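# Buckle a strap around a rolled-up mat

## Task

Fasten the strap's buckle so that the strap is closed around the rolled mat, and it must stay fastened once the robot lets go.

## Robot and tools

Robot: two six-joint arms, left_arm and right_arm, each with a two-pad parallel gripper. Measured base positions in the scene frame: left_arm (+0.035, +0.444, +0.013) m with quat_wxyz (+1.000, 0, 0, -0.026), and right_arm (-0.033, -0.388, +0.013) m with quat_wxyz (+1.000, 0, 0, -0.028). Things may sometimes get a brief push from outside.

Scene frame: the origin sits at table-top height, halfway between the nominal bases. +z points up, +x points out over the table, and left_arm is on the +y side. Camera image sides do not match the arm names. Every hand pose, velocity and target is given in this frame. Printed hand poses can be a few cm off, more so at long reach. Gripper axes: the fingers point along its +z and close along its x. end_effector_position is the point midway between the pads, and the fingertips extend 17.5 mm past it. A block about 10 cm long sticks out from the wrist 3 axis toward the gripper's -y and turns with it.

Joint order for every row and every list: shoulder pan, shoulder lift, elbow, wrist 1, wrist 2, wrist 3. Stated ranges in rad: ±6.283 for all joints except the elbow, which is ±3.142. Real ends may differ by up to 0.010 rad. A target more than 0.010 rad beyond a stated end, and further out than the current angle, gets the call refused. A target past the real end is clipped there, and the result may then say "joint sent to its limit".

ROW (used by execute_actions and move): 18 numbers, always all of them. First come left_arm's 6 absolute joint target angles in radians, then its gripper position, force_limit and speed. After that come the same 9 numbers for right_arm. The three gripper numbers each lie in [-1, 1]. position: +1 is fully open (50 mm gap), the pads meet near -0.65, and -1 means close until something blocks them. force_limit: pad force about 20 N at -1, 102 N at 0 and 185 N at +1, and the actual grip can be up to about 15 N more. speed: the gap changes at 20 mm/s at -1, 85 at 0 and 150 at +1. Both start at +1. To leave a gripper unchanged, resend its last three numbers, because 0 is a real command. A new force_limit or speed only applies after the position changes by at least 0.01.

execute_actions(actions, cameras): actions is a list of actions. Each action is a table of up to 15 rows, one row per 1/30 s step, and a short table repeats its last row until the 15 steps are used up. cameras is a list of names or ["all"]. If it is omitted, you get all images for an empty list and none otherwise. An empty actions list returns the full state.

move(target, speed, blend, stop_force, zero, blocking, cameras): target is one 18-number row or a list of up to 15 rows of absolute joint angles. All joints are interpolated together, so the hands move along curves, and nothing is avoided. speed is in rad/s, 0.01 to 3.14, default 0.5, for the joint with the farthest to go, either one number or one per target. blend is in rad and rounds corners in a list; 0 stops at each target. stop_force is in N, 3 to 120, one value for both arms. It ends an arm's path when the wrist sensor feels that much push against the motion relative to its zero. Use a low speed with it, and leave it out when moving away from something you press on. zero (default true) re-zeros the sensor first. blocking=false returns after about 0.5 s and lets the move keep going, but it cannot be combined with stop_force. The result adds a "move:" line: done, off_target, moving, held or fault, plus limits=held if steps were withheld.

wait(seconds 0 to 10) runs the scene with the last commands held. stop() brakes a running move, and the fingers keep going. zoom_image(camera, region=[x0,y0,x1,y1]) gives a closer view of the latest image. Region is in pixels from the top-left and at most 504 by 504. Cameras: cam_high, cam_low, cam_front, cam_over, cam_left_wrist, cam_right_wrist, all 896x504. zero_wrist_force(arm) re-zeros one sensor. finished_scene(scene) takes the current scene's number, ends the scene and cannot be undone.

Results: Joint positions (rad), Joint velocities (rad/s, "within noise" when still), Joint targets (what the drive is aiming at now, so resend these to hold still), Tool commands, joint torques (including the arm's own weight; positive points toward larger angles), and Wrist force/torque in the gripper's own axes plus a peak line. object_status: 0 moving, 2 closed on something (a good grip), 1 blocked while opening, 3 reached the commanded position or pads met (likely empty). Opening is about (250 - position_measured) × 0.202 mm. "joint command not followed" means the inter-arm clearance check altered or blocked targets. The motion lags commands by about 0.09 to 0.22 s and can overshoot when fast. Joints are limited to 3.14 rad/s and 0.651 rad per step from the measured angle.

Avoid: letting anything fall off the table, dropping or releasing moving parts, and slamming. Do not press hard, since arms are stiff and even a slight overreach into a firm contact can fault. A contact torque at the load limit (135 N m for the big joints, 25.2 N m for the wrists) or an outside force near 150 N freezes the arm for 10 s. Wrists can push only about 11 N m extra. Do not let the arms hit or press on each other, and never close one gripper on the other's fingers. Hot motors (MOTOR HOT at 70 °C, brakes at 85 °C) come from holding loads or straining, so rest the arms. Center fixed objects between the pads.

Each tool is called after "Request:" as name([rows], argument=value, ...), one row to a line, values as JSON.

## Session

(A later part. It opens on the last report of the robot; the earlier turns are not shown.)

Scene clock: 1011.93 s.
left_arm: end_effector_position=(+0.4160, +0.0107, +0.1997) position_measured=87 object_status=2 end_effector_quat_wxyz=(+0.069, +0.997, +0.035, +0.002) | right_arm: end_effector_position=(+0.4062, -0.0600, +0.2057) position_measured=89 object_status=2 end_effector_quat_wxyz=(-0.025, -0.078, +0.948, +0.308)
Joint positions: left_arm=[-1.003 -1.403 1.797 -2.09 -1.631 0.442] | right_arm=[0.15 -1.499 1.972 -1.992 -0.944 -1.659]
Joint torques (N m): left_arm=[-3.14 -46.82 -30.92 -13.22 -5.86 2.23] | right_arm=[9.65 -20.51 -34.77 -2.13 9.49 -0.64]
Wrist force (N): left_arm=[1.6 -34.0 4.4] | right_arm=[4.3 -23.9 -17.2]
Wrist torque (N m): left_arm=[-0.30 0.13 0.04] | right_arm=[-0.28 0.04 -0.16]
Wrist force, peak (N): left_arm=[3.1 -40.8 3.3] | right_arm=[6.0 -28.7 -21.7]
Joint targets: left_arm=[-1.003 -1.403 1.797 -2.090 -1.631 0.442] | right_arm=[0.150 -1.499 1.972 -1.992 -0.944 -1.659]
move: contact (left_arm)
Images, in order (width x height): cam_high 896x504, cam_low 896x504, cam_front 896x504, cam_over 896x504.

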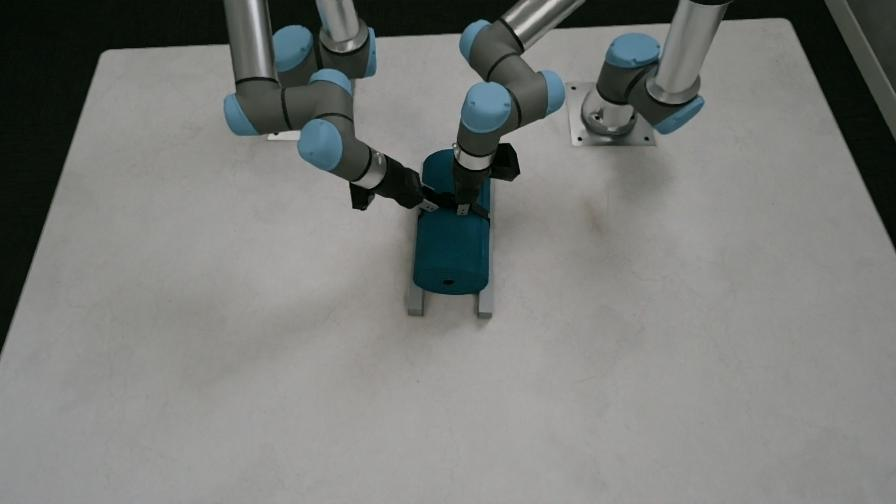

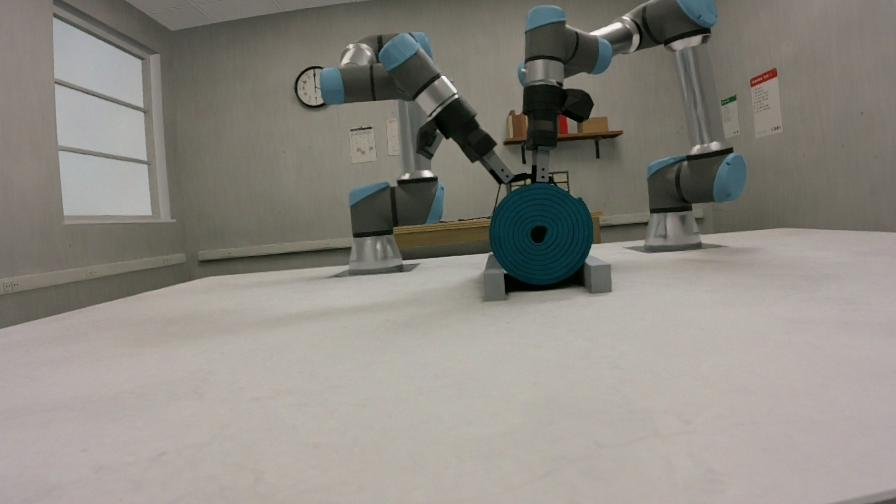

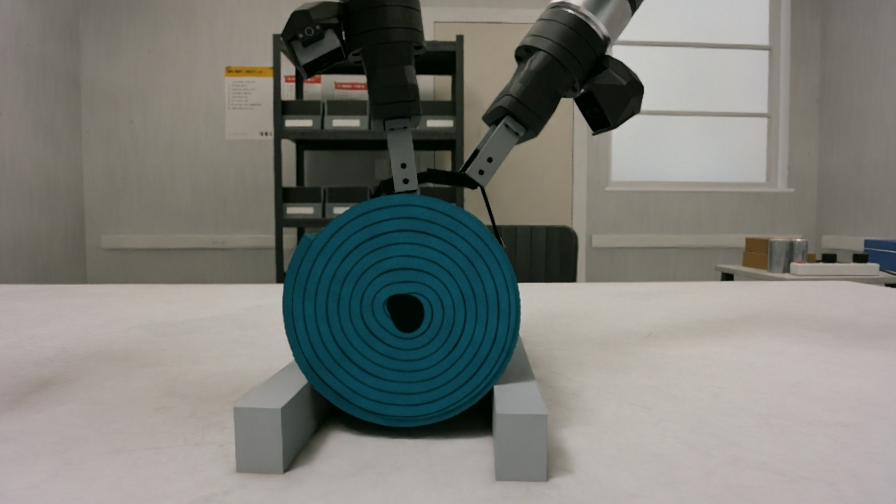

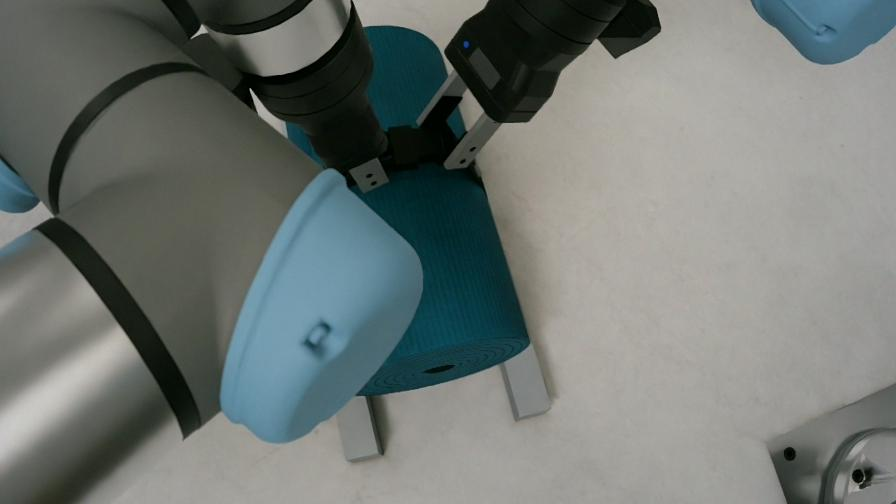

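Request:
move(target=[-1.0317,-1.3522,1.6935,-1.9121,-1.5708,0.4174,-1,0.003922,-1,0.2170,-1.5005,1.9240,-1.9917,-1.0821,-1.5762,-0.97,0.0,-1], speed=0.05, stop_force=35, cameras=["cam_front","cam_over","cam_low","cam_high"])

Request:
zoom_image(camera="cam_front", region=[370, 145, 490, 205])

Request:
zoom_image(camera="cam_over", region=[345, 125, 455, 190])

Request:
zoom_image(camera="cam_high", region=[420, 185, 485, 220])

Scene clock: 1046.90 s.
left_arm: end_effector_position=(+0.4159, +0.0099, +0.1997) position_measured=87 object_status=2 end_effector_quat_wxyz=(+0.000, +0.999, +0.035, +0.000) | right_arm: end_effector_position=(+0.4062, -0.0584, +0.2090) position_measured=89 object_status=2 end_effector_quat_wxyz=(-0.020, -0.080, +0.967, +0.241)
Joint positions: left_arm=[-1.032 -1.352 1.693 -1.912 -1.571 0.417] | right_arm=[0.217 -1.501 1.924 -1.992 -1.082 -1.576]
Joint torques (N m): left_arm=[3.42 -44.93 -21.78 -7.48 -2.75 -0.27] | right_arm=[-4.89 -40.16 -23.02 -2.4 5.04 -0.86]
Wrist force (N): left_arm=[-0.8 -7.2 7.0] | right_arm=[-0.3 -6.2 0.4]
Wrist torque (N m): left_arm=[-0.05 0.46 0.08] | right_arm=[-0.14 0.41 -0.06]
Wrist force, peak (N): left_arm=[-1.4 -35.9 5.3] | right_arm=[1.9 -25.5 -18.5]
Joint targets: left_arm=[-1.032 -1.352 1.693 -1.912 -1.571 0.417] | right_arm=[0.217 -1.500 1.924 -1.992 -1.082 -1.576]
move: done
Images, in order (width x height): cam_high 896x504, cam_low 896x504, cam_front 896x504, cam_over 896x504.

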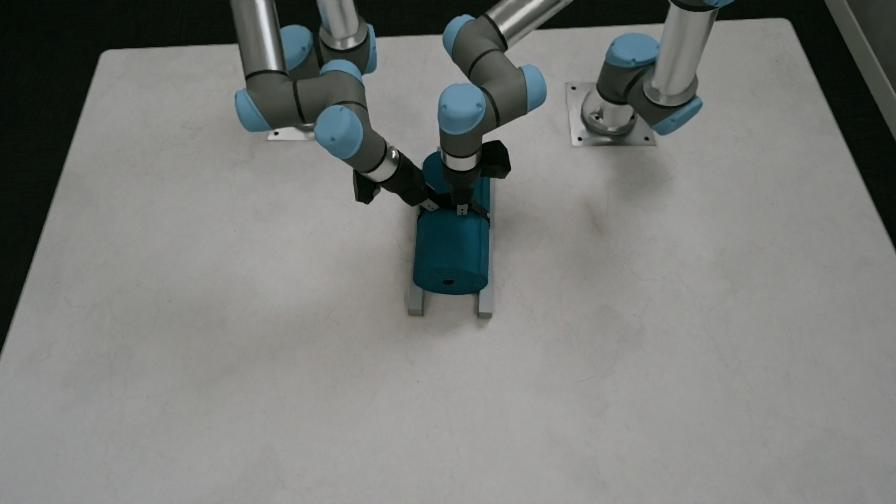

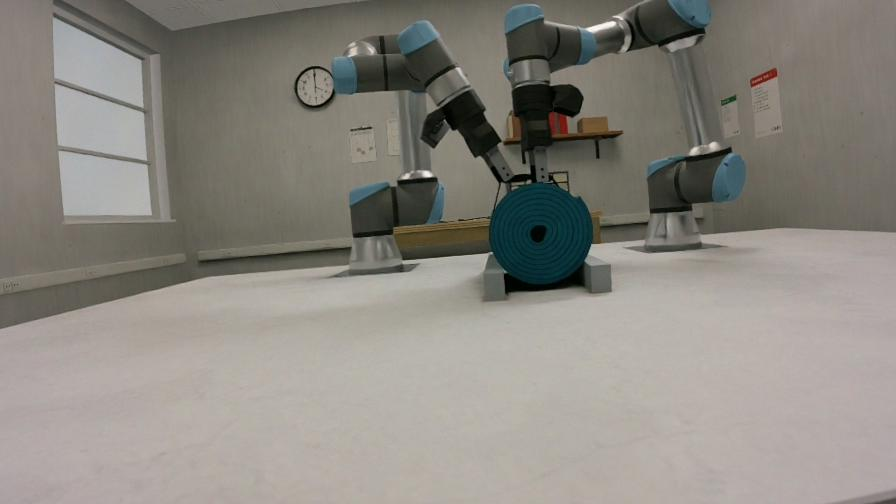

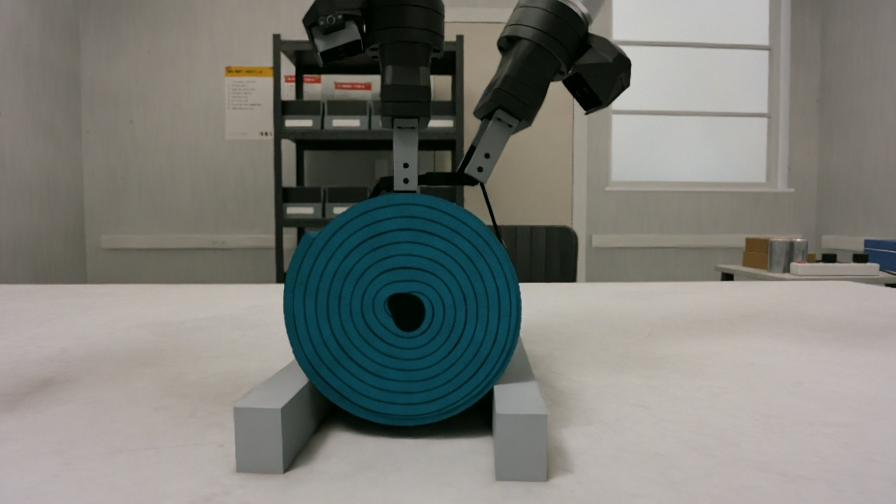

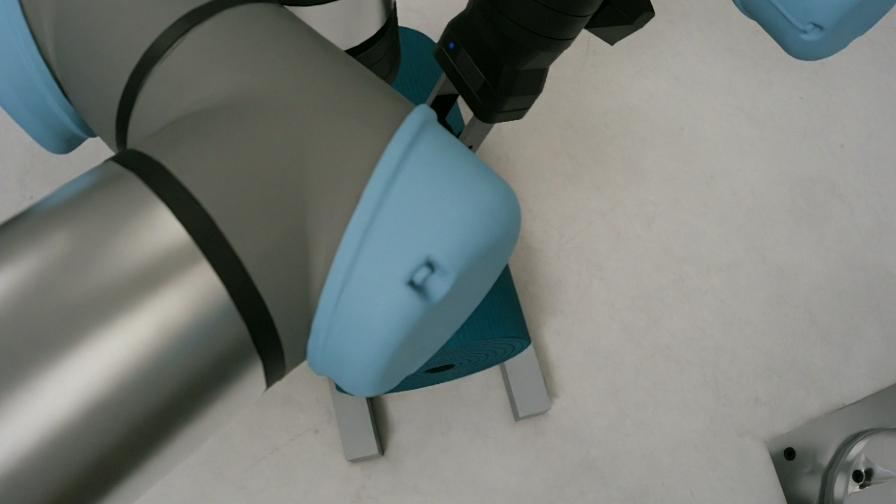

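Scaled by 4.200.

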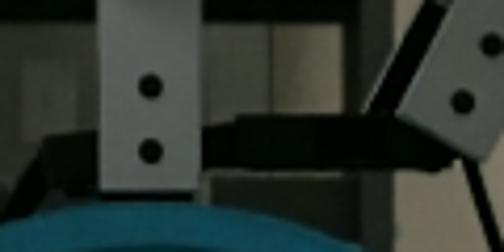

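Scaled by 4.582.

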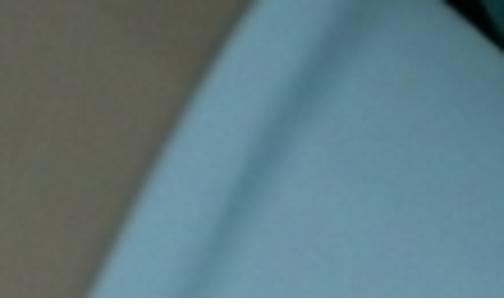

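Scaled by 7.754.

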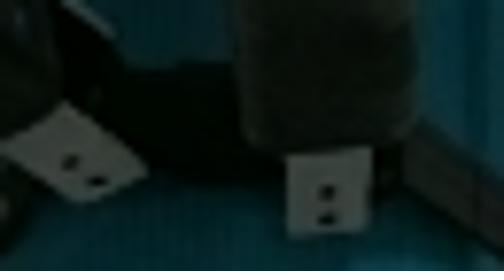

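Request:
move(target=[-1.0380,-1.3405,1.6790,-1.9093,-1.5708,0.4110,-1,0.003922,-1,0.2170,-1.5005,1.9240,-1.9917,-1.0821,-1.5762,-0.97,0.0,-1], speed=0.02, stop_force=35, cameras=["cam_front","cam_high"])

Request:
zoom_image(camera="cam_front", region=[370, 145, 490, 205])

Request:
zoom_image(camera="cam_high", region=[420, 185, 485, 220])

Scene clock: 1056.40 s.
left_arm: end_effector_position=(+0.4156, +0.0039, +0.1996) position_measured=87 object_status=2 end_effector_quat_wxyz=(+0.000, +0.999, +0.035, +0.000) | right_arm: end_effector_position=(+0.4062, -0.0584, +0.2089) position_measured=89 object_status=2 end_effector_quat_wxyz=(-0.020, -0.080, +0.967, +0.241)
Joint positions: left_arm=[-1.037 -1.342 1.681 -1.91 -1.571 0.412] | right_arm=[0.217 -1.501 1.924 -1.992 -1.082 -1.576]
Joint torques (N m): left_arm=[-2.79 -50.99 -32.24 -14.42 -4.97 2.6] | right_arm=[21.29 -37.25 -26.63 -4.58 10.75 -0.85]
Wrist force (N): left_arm=[-1.5 -36.1 9.5] | right_arm=[1.7 -28.7 -14.5]
Wrist torque (N m): left_arm=[-0.22 0.89 -0.04] | right_arm=[0.04 0.50 0.55]
Wrist force, peak (N): left_arm=[0.1 -42.4 9.9] | right_arm=[3.8 -33.8 -18.5]
Joint targets: left_arm=[-1.037 -1.342 1.681 -1.910 -1.571 0.412] | right_arm=[0.217 -1.500 1.924 -1.992 -1.082 -1.576]
move: contact (left_arm)
Images, in order (width x height): cam_high 896x504, cam_front 896x504.

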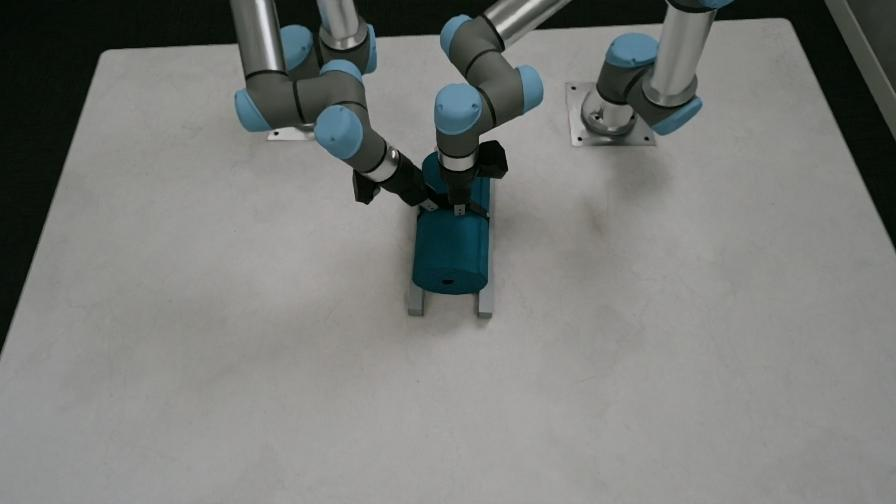

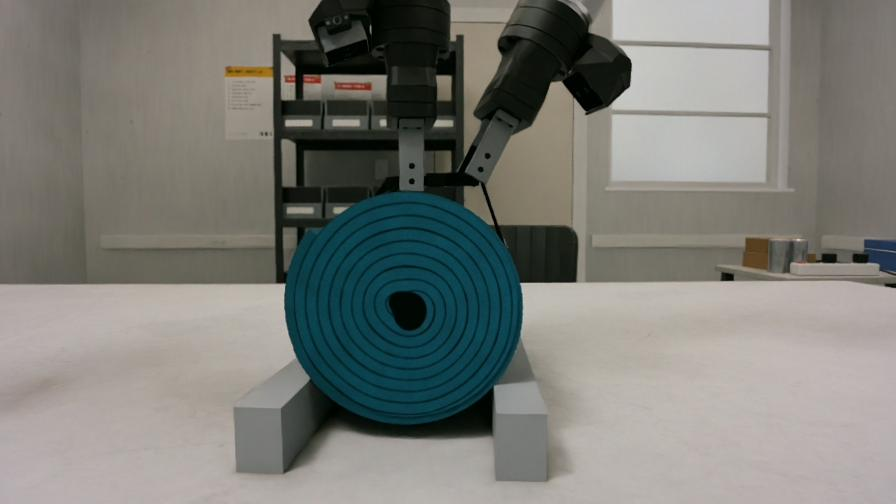

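Scaled by 4.200.

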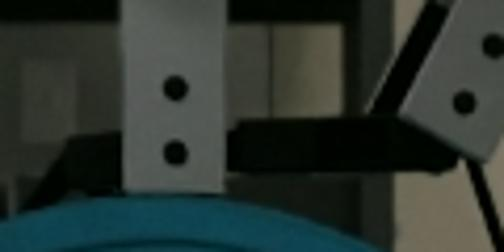

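Scaled by 7.754.

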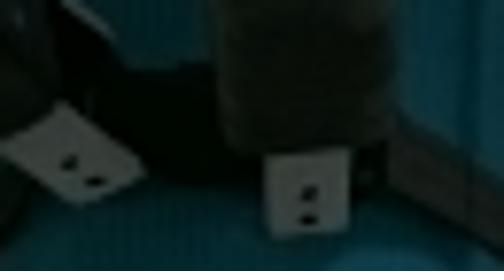

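Request:
wait(seconds=0.1, cameras=["cam_left_wrist","cam_right_wrist","cam_low"])

Request:
zoom_image(camera="cam_left_wrist", region=[380, 200, 580, 350])

Scene clock: 1059.60 s.
left_arm: end_effector_position=(+0.4156, +0.0040, +0.1996) position_measured=87 object_status=2 end_effector_quat_wxyz=(+0.000, +0.999, +0.035, +0.000) | right_arm: end_effector_position=(+0.4062, -0.0584, +0.2089) position_measured=89 object_status=2 end_effector_quat_wxyz=(-0.020, -0.080, +0.967, +0.241)
Joint positions: left_arm=[-1.037 -1.342 1.681 -1.91 -1.571 0.412] | right_arm=[0.217 -1.501 1.924 -1.992 -1.082 -1.576]
Joint torques (N m): left_arm=[-3.6 -49.76 -32.28 -14.06 -4.66 2.54] | right_arm=[21.25 -32.12 -36.88 -5.66 10.15 -0.77]
Wrist force (N): left_arm=[-1.4 -36.2 9.2] | right_arm=[1.3 -28.6 -14.5]
Wrist torque (N m): left_arm=[-0.22 0.90 -0.04] | right_arm=[0.03 0.56 0.55]
Wrist force, peak (N): left_arm=[-1.6 -36.4 9.2] | right_arm=[1.6 -29.0 -14.3]
Joint targets: left_arm=[-1.037 -1.342 1.681 -1.910 -1.571 0.412] | right_arm=[0.217 -1.500 1.924 -1.992 -1.082 -1.576]
Tool commands: left_gripper/position=-1.0 left_gripper/force_limit=+0.003922 left_gripper/speed=-1.0 right_gripper/position=-0.97 right_gripper/force_limit=+0.0 right_gripper/speed=-1.0
wait: 0.10 s; at rest from the start
Images, in order (width x height): cam_low 896x504, cam_left_wrist 896x504, cam_right_wrist 896x504.

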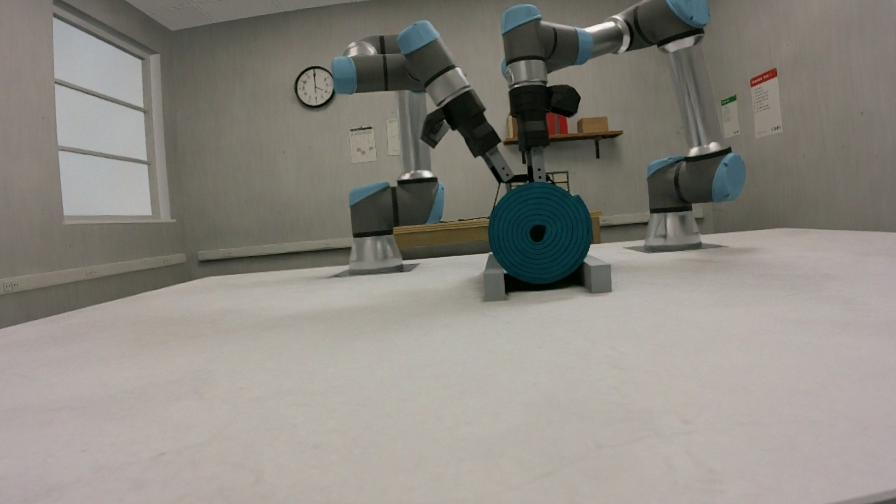

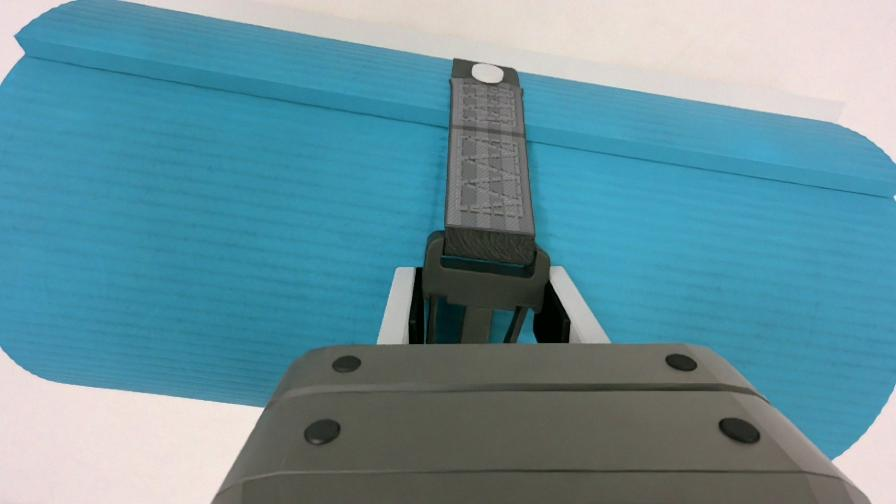

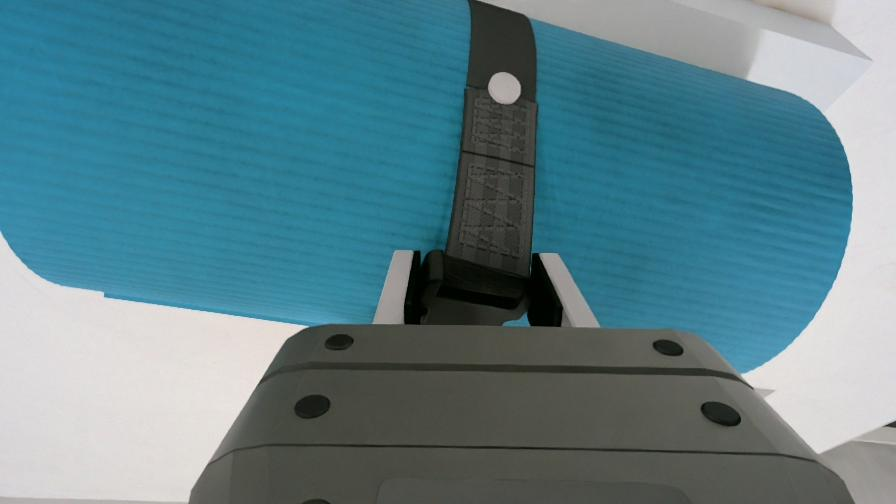

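Scaled by 2.520.

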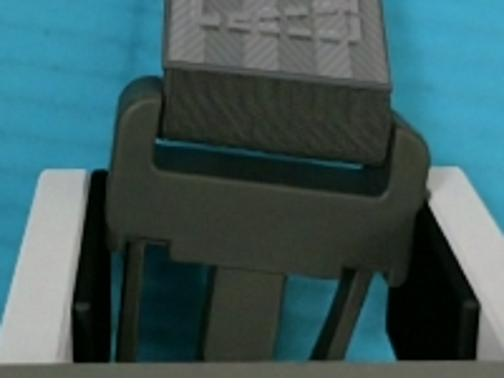

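Request:
move(target=[-1.0410,-1.3385,1.6777,-1.9100,-1.5708,0.4080,-1,0.003922,-1,0.2170,-1.5005,1.9240,-1.9917,-1.0821,-1.5762,-0.97,0.0,-1], speed=0.02, stop_force=35, cameras=["cam_front","cam_high","cam_left_wrist"])

Request:
zoom_image(camera="cam_front", region=[370, 145, 490, 205])

Request:
zoom_image(camera="cam_left_wrist", region=[380, 200, 580, 350])

Scene clock: 1068.00 s.
left_arm: end_effector_position=(+0.4146, +0.0010, +0.1992) position_measured=87 object_status=2 end_effector_quat_wxyz=(+0.000, +0.999, +0.035, +0.000) | right_arm: end_effector_position=(+0.4062, -0.0584, +0.2089) position_measured=89 object_status=2 end_effector_quat_wxyz=(-0.020, -0.080, +0.967, +0.241)
Joint positions: left_arm=[-1.041 -1.338 1.678 -1.91 -1.571 0.408] | right_arm=[0.217 -1.501 1.924 -1.992 -1.082 -1.576]
Joint torques (N m): left_arm=[-11.44 -43.06 -37.84 -12.87 -6.59 0.28] | right_arm=[16.43 -24.79 -36.33 -5.4 9.4 -0.81]
Wrist force (N): left_arm=[0.7 -39.9 8.6] | right_arm=[3.6 -31.8 -15.9]
Wrist torque (N m): left_arm=[-0.18 1.02 0.15] | right_arm=[0.14 0.83 0.39]
Wrist force, peak (N): left_arm=[0.6 -41.7 10.0] | right_arm=[3.9 -32.9 -17.6]
Joint targets: left_arm=[-1.041 -1.339 1.678 -1.910 -1.571 0.408] | right_arm=[0.217 -1.500 1.924 -1.992 -1.082 -1.576]
move: done
Images, in order (width x height): cam_high 896x504, cam_front 896x504, cam_left_wrist 896x504.

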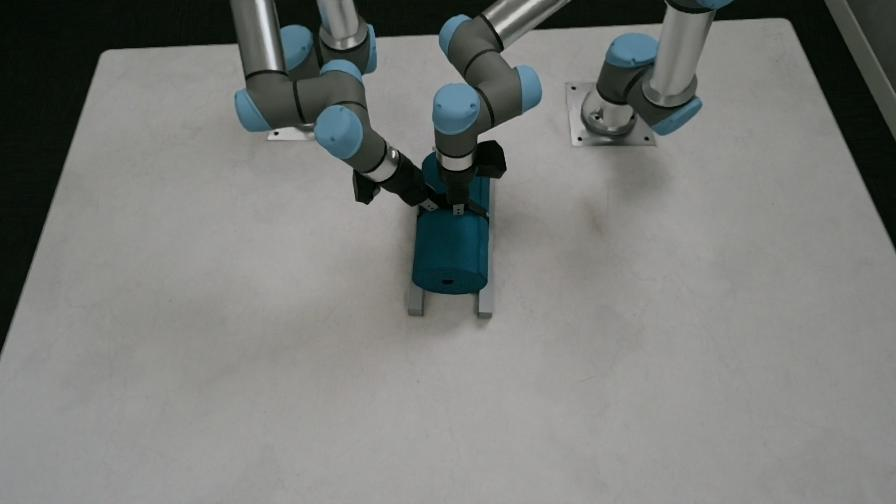

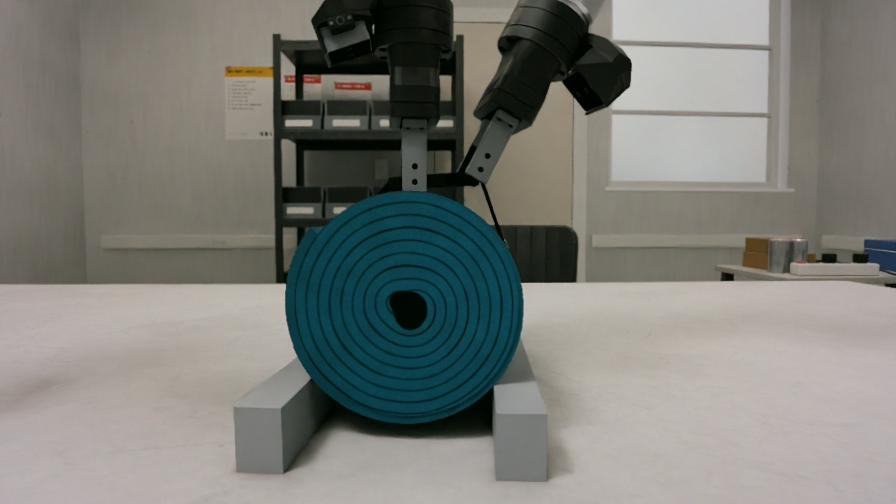

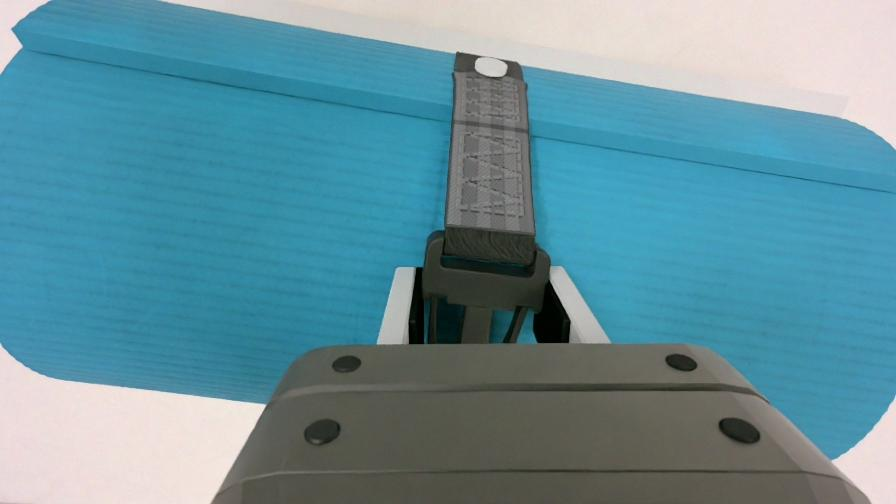

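Scaled by 4.200.

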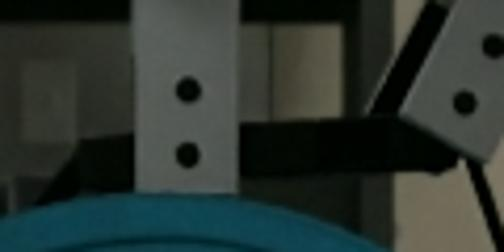

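Scaled by 2.520.

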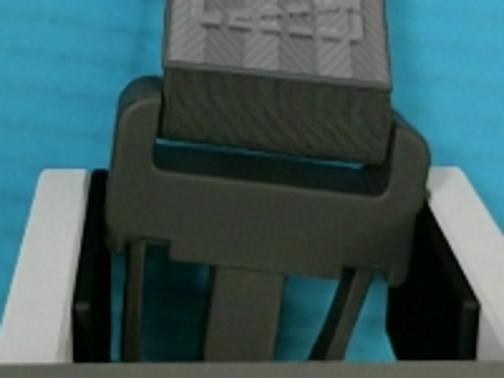

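Request:
execute_actions(actions=[], cameras=["cam_front","cam_left_wrist","cam_over"])

Request:
zoom_image(camera="cam_front", region=[370, 145, 490, 205])

Request:
zoom_image(camera="cam_left_wrist", region=[350, 180, 550, 320])

Scene clock: 1089.30 s.
left_arm: end_effector_position=(+0.4146, +0.0011, +0.1992) position_measured=87 object_status=2 end_effector_quat_wxyz=(+0.000, +0.999, +0.035, +0.000) | right_arm: end_effector_position=(+0.4062, -0.0584, +0.2089) position_measured=89 object_status=2 end_effector_quat_wxyz=(-0.020, -0.080, +0.967, +0.241)
Joint positions: left_arm=[-1.041 -1.338 1.678 -1.91 -1.571 0.408] | right_arm=[0.217 -1.501 1.924 -1.992 -1.082 -1.576]
Joint velocities: within noise
Joint torques (N m): left_arm=[-7.03 -46.63 -34.85 -10.25 -6.56 2.24] | right_arm=[8.37 -20.9 -36.83 -4.49 8.79 -0.79]
Motor temperatures (°C): left_arm=[27 32 30 34 36 34] | right_arm=[37 34 25 30 43 38]
Wrist force (N): left_arm=[0.8 -39.4 8.9] | right_arm=[3.7 -31.4 -15.3]
Wrist torque (N m): left_arm=[-0.18 1.03 0.14] | right_arm=[0.14 0.84 0.38]
Wrist force, peak (N): left_arm=[0.6 -40.2 8.9] | right_arm=[3.6 -32.1 -15.6]
Joint targets: left_arm=[-1.041 -1.339 1.678 -1.910 -1.571 0.408] | right_arm=[0.217 -1.500 1.924 -1.992 -1.082 -1.576]
Tool commands: left_gripper/position=-1.0 left_gripper/force_limit=+0.003922 left_gripper/speed=-1.0 right_gripper/position=-0.97 right_gripper/force_limit=+0.0 right_gripper/speed=-1.0
Images, in order (width x height): cam_front 896x504, cam_over 896x504, cam_left_wrist 896x504.

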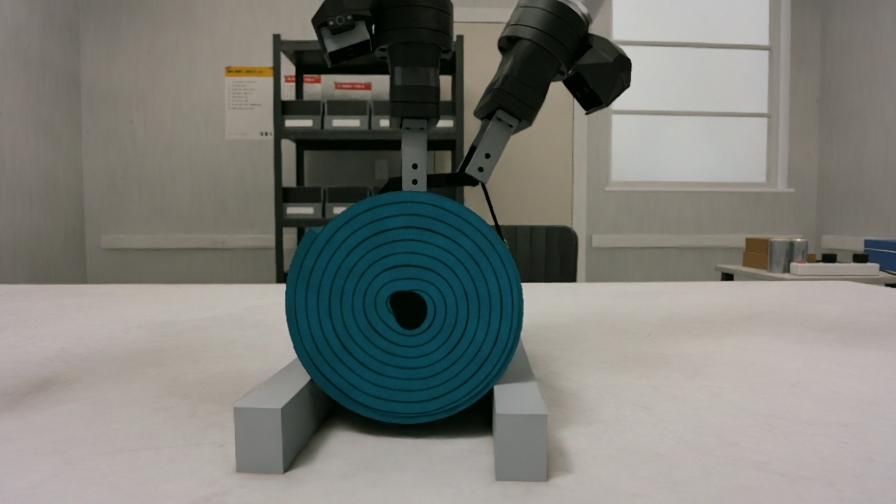

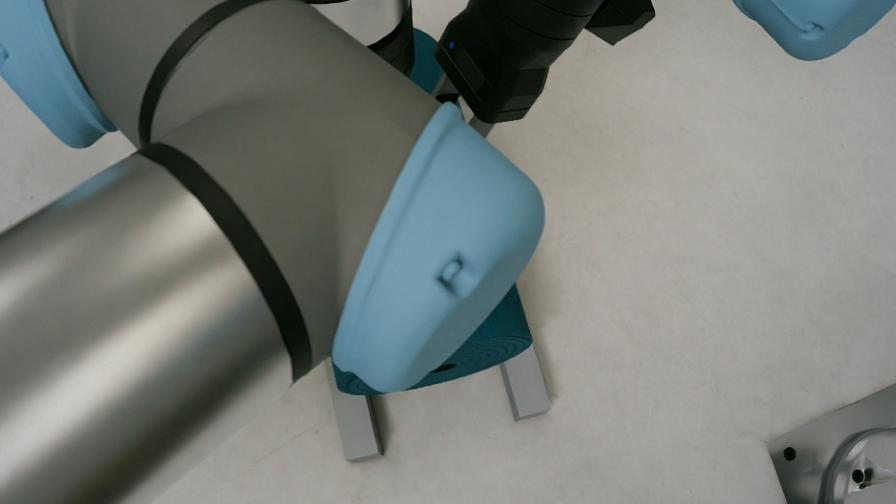

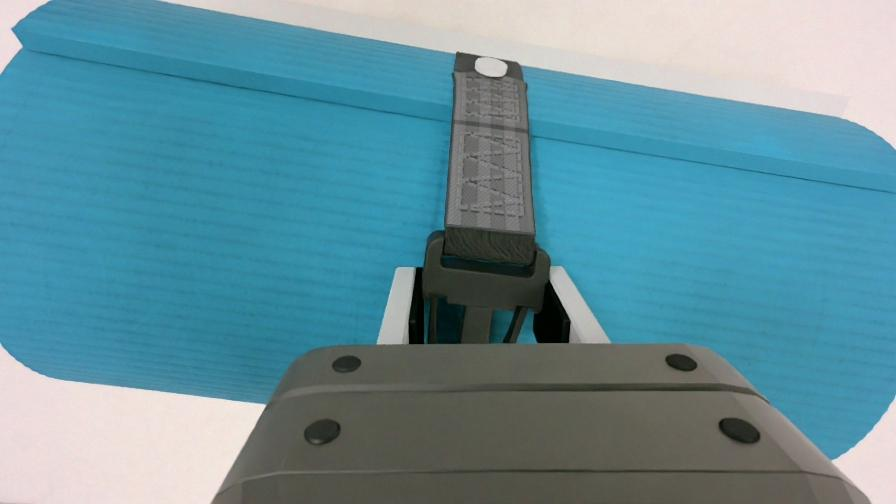

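Scaled by 4.200.

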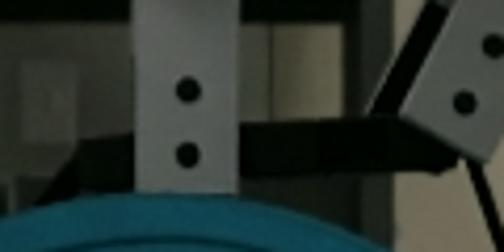

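Scaled by 2.520.

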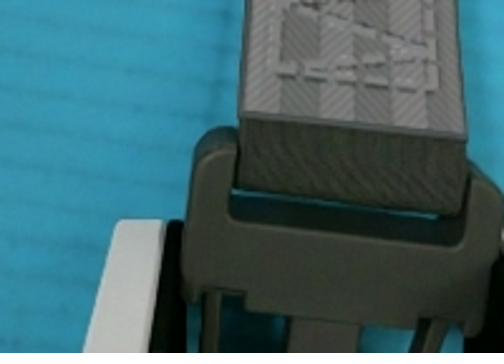

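Request:
move(target=[-1.041,-1.339,1.678,-1.910,-1.571,0.408,0.6,0.003922,-1,0.2170,-1.5005,1.9240,-1.9917,-1.0821,-1.5762,-0.97,0,-1], cameras=["cam_front","cam_left_wrist","cam_over"])

Request:
zoom_image(camera="cam_front", region=[370, 145, 490, 205])

Request:
zoom_image(camera="cam_left_wrist", region=[350, 180, 600, 350])

Scene clock: 1093.07 s.
left_arm: end_effector_position=(+0.4144, +0.0012, +0.1993) position_measured=63 object_status=3 end_effector_quat_wxyz=(+0.000, +0.999, +0.035, +0.000) | right_arm: end_effector_position=(+0.4062, -0.0584, +0.2089) position_measured=89 object_status=2 end_effector_quat_wxyz=(-0.020, -0.080, +0.967, +0.241)
Joint positions: left_arm=[-1.041 -1.339 1.678 -1.91 -1.571 0.408] | right_arm=[0.217 -1.5 1.924 -1.992 -1.082 -1.576]
Joint torques (N m): left_arm=[-6.22 -46.82 -26.23 -10.11 -1.4 1.14] | right_arm=[8.92 -22.28 -36.44 -3.57 7.84 -0.74]
Wrist force (N): left_arm=[1.2 -20.5 4.4] | right_arm=[2.3 -18.1 -3.3]
Wrist torque (N m): left_arm=[0.03 0.25 0.41] | right_arm=[0.00 0.45 -0.37]
Wrist force, peak (N): left_arm=[1.0 -39.6 8.9] | right_arm=[3.9 -31.6 -15.3]
Joint targets: left_arm=[-1.041 -1.339 1.678 -1.910 -1.571 0.408] | right_arm=[0.217 -1.500 1.924 -1.992 -1.082 -1.576]
move: done
Images, in order (width x height): cam_front 896x504, cam_over 896x504, cam_left_wrist 896x504.

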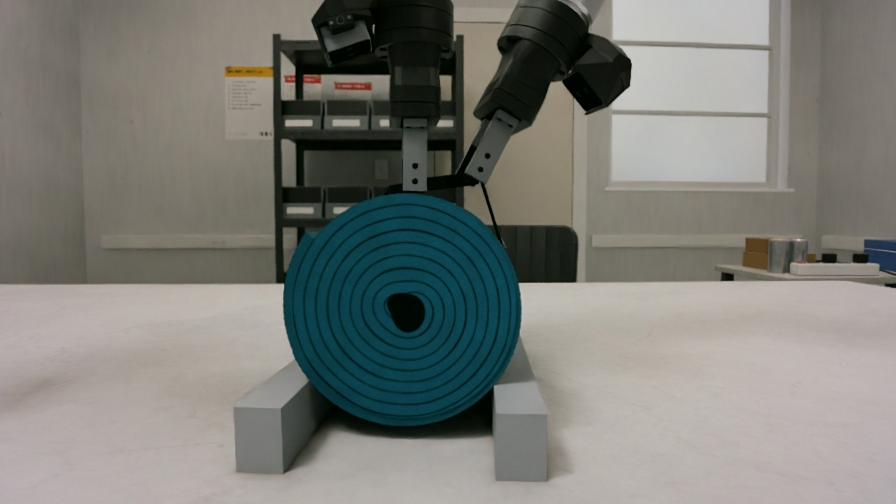

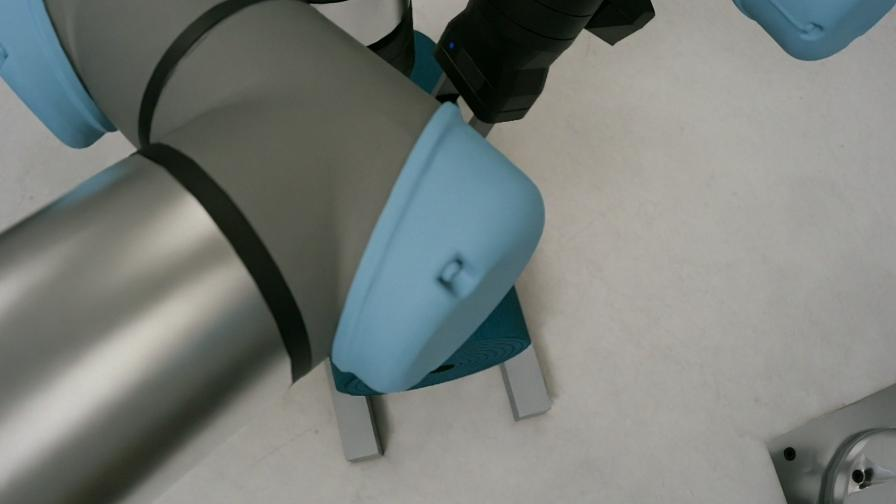

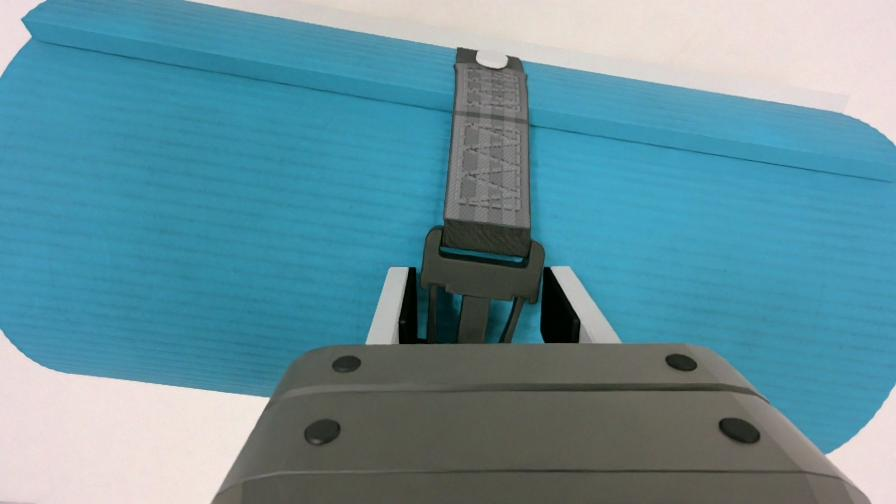

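Scaled by 4.200.

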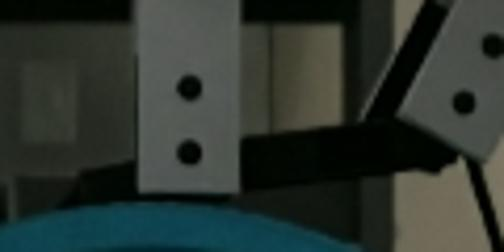

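Scaled by 2.016.

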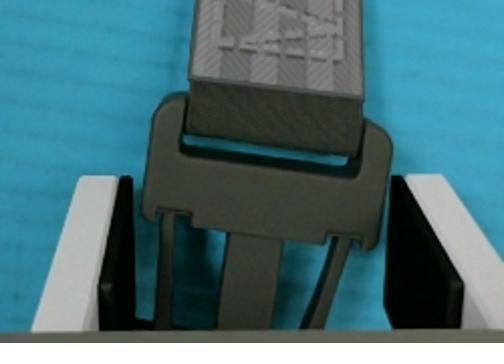

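Request:
move(target=[-1.0315,-1.3568,1.7034,-1.9177,-1.571,0.4175,0.6,0.003922,-1,0.2170,-1.5005,1.9240,-1.9917,-1.0821,-1.5762,-0.97,0,-1], speed=0.04, cameras=["cam_front","cam_left_wrist"])

Request:
zoom_image(camera="cam_front", region=[370, 145, 490, 205])

Request:
zoom_image(camera="cam_left_wrist", region=[350, 180, 600, 350])

Scene clock: 1113.30 s.
left_arm: end_effector_position=(+0.4148, +0.0123, +0.1982) position_measured=63 object_status=3 end_effector_quat_wxyz=(+0.000, +0.999, +0.035, +0.000) | right_arm: end_effector_position=(+0.4062, -0.0583, +0.2089) position_measured=89 object_status=2 end_effector_quat_wxyz=(-0.020, -0.080, +0.967, +0.241)
Joint positions: left_arm=[-1.031 -1.357 1.704 -1.918 -1.571 0.418] | right_arm=[0.217 -1.5 1.924 -1.992 -1.082 -1.576]
Joint torques (N m): left_arm=[-1.53 -31.41 -30.72 -3.99 -0.77 0.6] | right_arm=[-8.21 -35.42 -35.92 -3.22 -1.17 -0.75]
Wrist force (N): left_arm=[-1.3 1.8 -0.1] | right_arm=[-1.0 1.1 8.3]
Wrist torque (N m): left_arm=[0.32 0.18 -0.08] | right_arm=[0.54 0.10 -0.17]
Wrist force, peak (N): left_arm=[0.8 -20.7 4.8] | right_arm=[2.5 -18.1 -3.3]
Joint targets: left_arm=[-1.032 -1.357 1.703 -1.918 -1.571 0.417] | right_arm=[0.217 -1.500 1.924 -1.992 -1.082 -1.576]
move: done
Images, in order (width x height): cam_front 896x504, cam_left_wrist 896x504.

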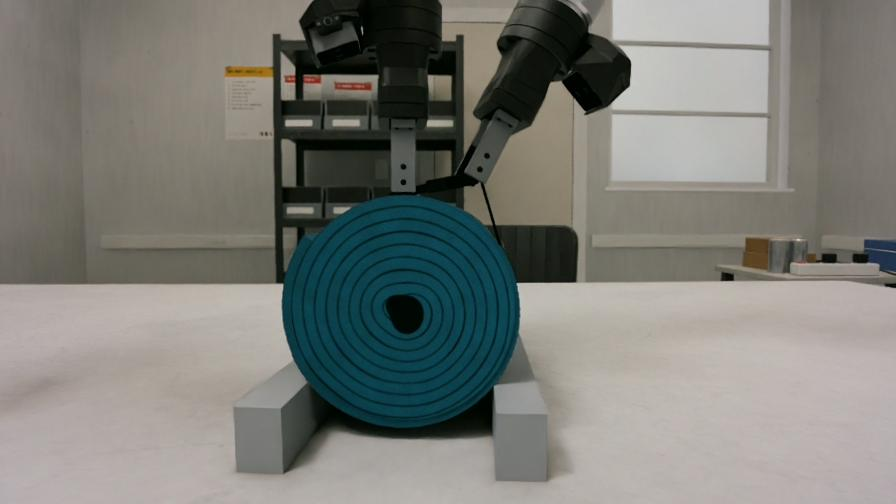

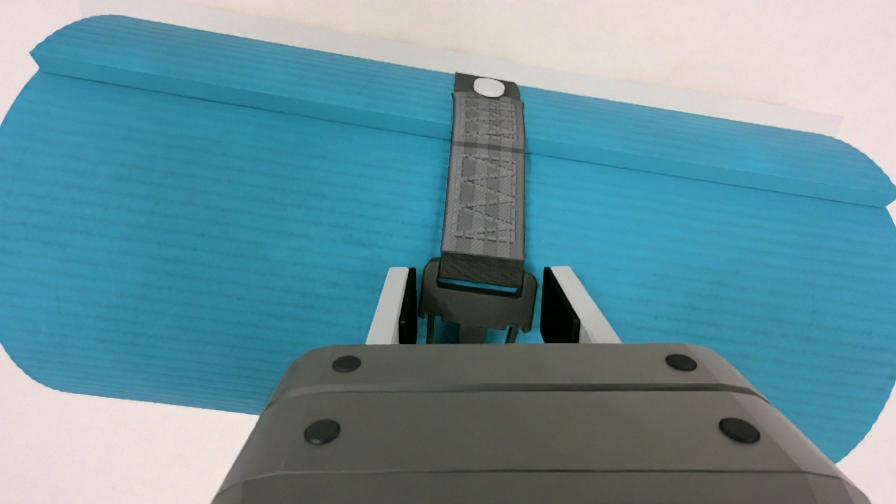

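Scaled by 4.200.

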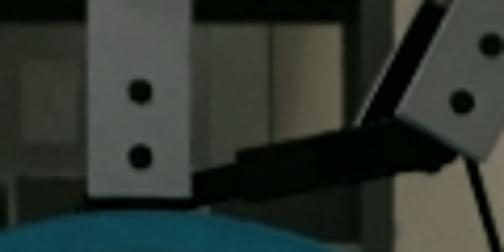

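Scaled by 2.016.

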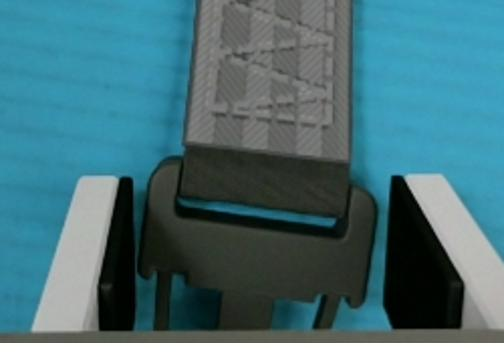

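Request:
move(target=[-1.0315,-1.3568,1.7034,-1.9177,-1.571,0.4175,0.6,0.003922,-1,0.1386,-1.4998,1.9763,-1.9826,-0.9103,-1.6762,-0.97,0,-1], speed=0.08, cameras=["cam_front","cam_left_wrist"])

Request:
zoom_image(camera="cam_front", region=[370, 145, 490, 205])

Request:
zoom_image(camera="cam_left_wrist", region=[350, 180, 600, 350])

Scene clock: 1133.50 s.
left_arm: end_effector_position=(+0.4147, +0.0122, +0.1982) position_measured=63 object_status=3 end_effector_quat_wxyz=(+0.000, +0.999, +0.035, +0.000) | right_arm: end_effector_position=(+0.4060, -0.0584, +0.2086) position_measured=89 object_status=2 end_effector_quat_wxyz=(-0.027, -0.078, +0.942, +0.325) end_effector_velocity=(+0.000, +0.000, +0.000) end_effector_angular_velocity=(-0.007, -0.002, +0.000)
Joint positions: left_arm=[-1.032 -1.357 1.703 -1.918 -1.571 0.418] | right_arm=[0.138 -1.5 1.977 -1.983 -0.91 -1.676]
Joint velocities: left_arm=[within noise] | right_arm=[0.002 0 -0.001 -0.002 -0.007 0.003]
Joint torques (N m): left_arm=[-4.46 -29.43 -31.14 -3.14 -0.68 -2.25] | right_arm=[4.96 -24.2 -37.76 -2.97 -0.42 1.04]
Wrist force (N): left_arm=[-1.1 1.8 0.1] | right_arm=[-1.3 -2.6 8.7]
Wrist torque (N m): left_arm=[0.32 0.15 -0.08] | right_arm=[0.51 0.21 -0.16]
Wrist force, peak (N): left_arm=[-4.4 0.2 -0.1] | right_arm=[-1.2 -2.9 9.0]
Joint targets: left_arm=[-1.032 -1.357 1.703 -1.918 -1.571 0.417] | right_arm=[0.139 -1.500 1.976 -1.983 -0.910 -1.676]
move: done
Images, in order (width x height): cam_front 896x504, cam_left_wrist 896x504.

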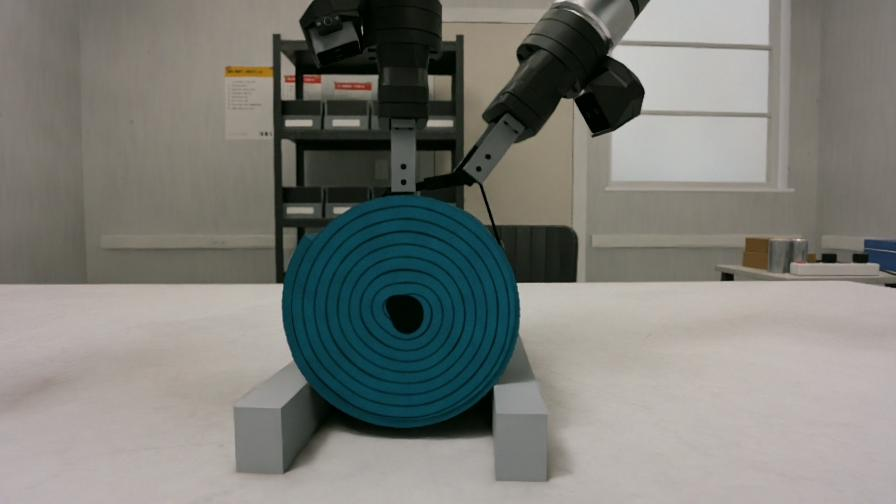

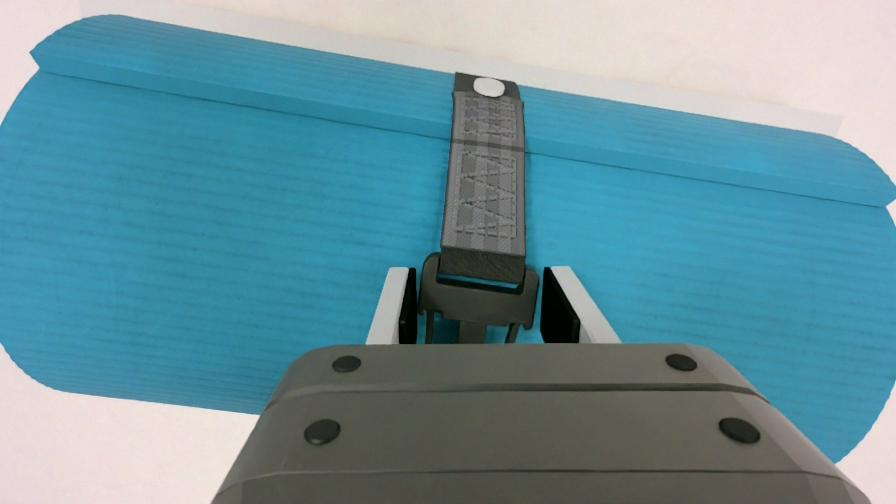

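Scaled by 4.200.

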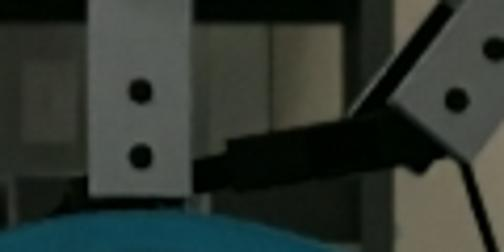

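Scaled by 2.016.

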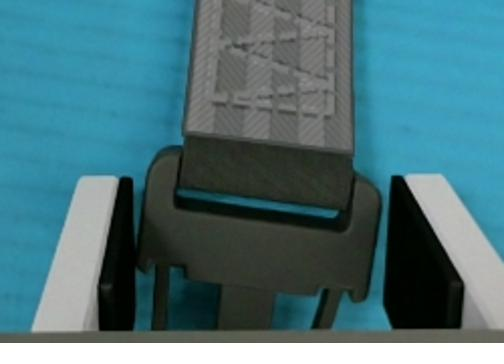

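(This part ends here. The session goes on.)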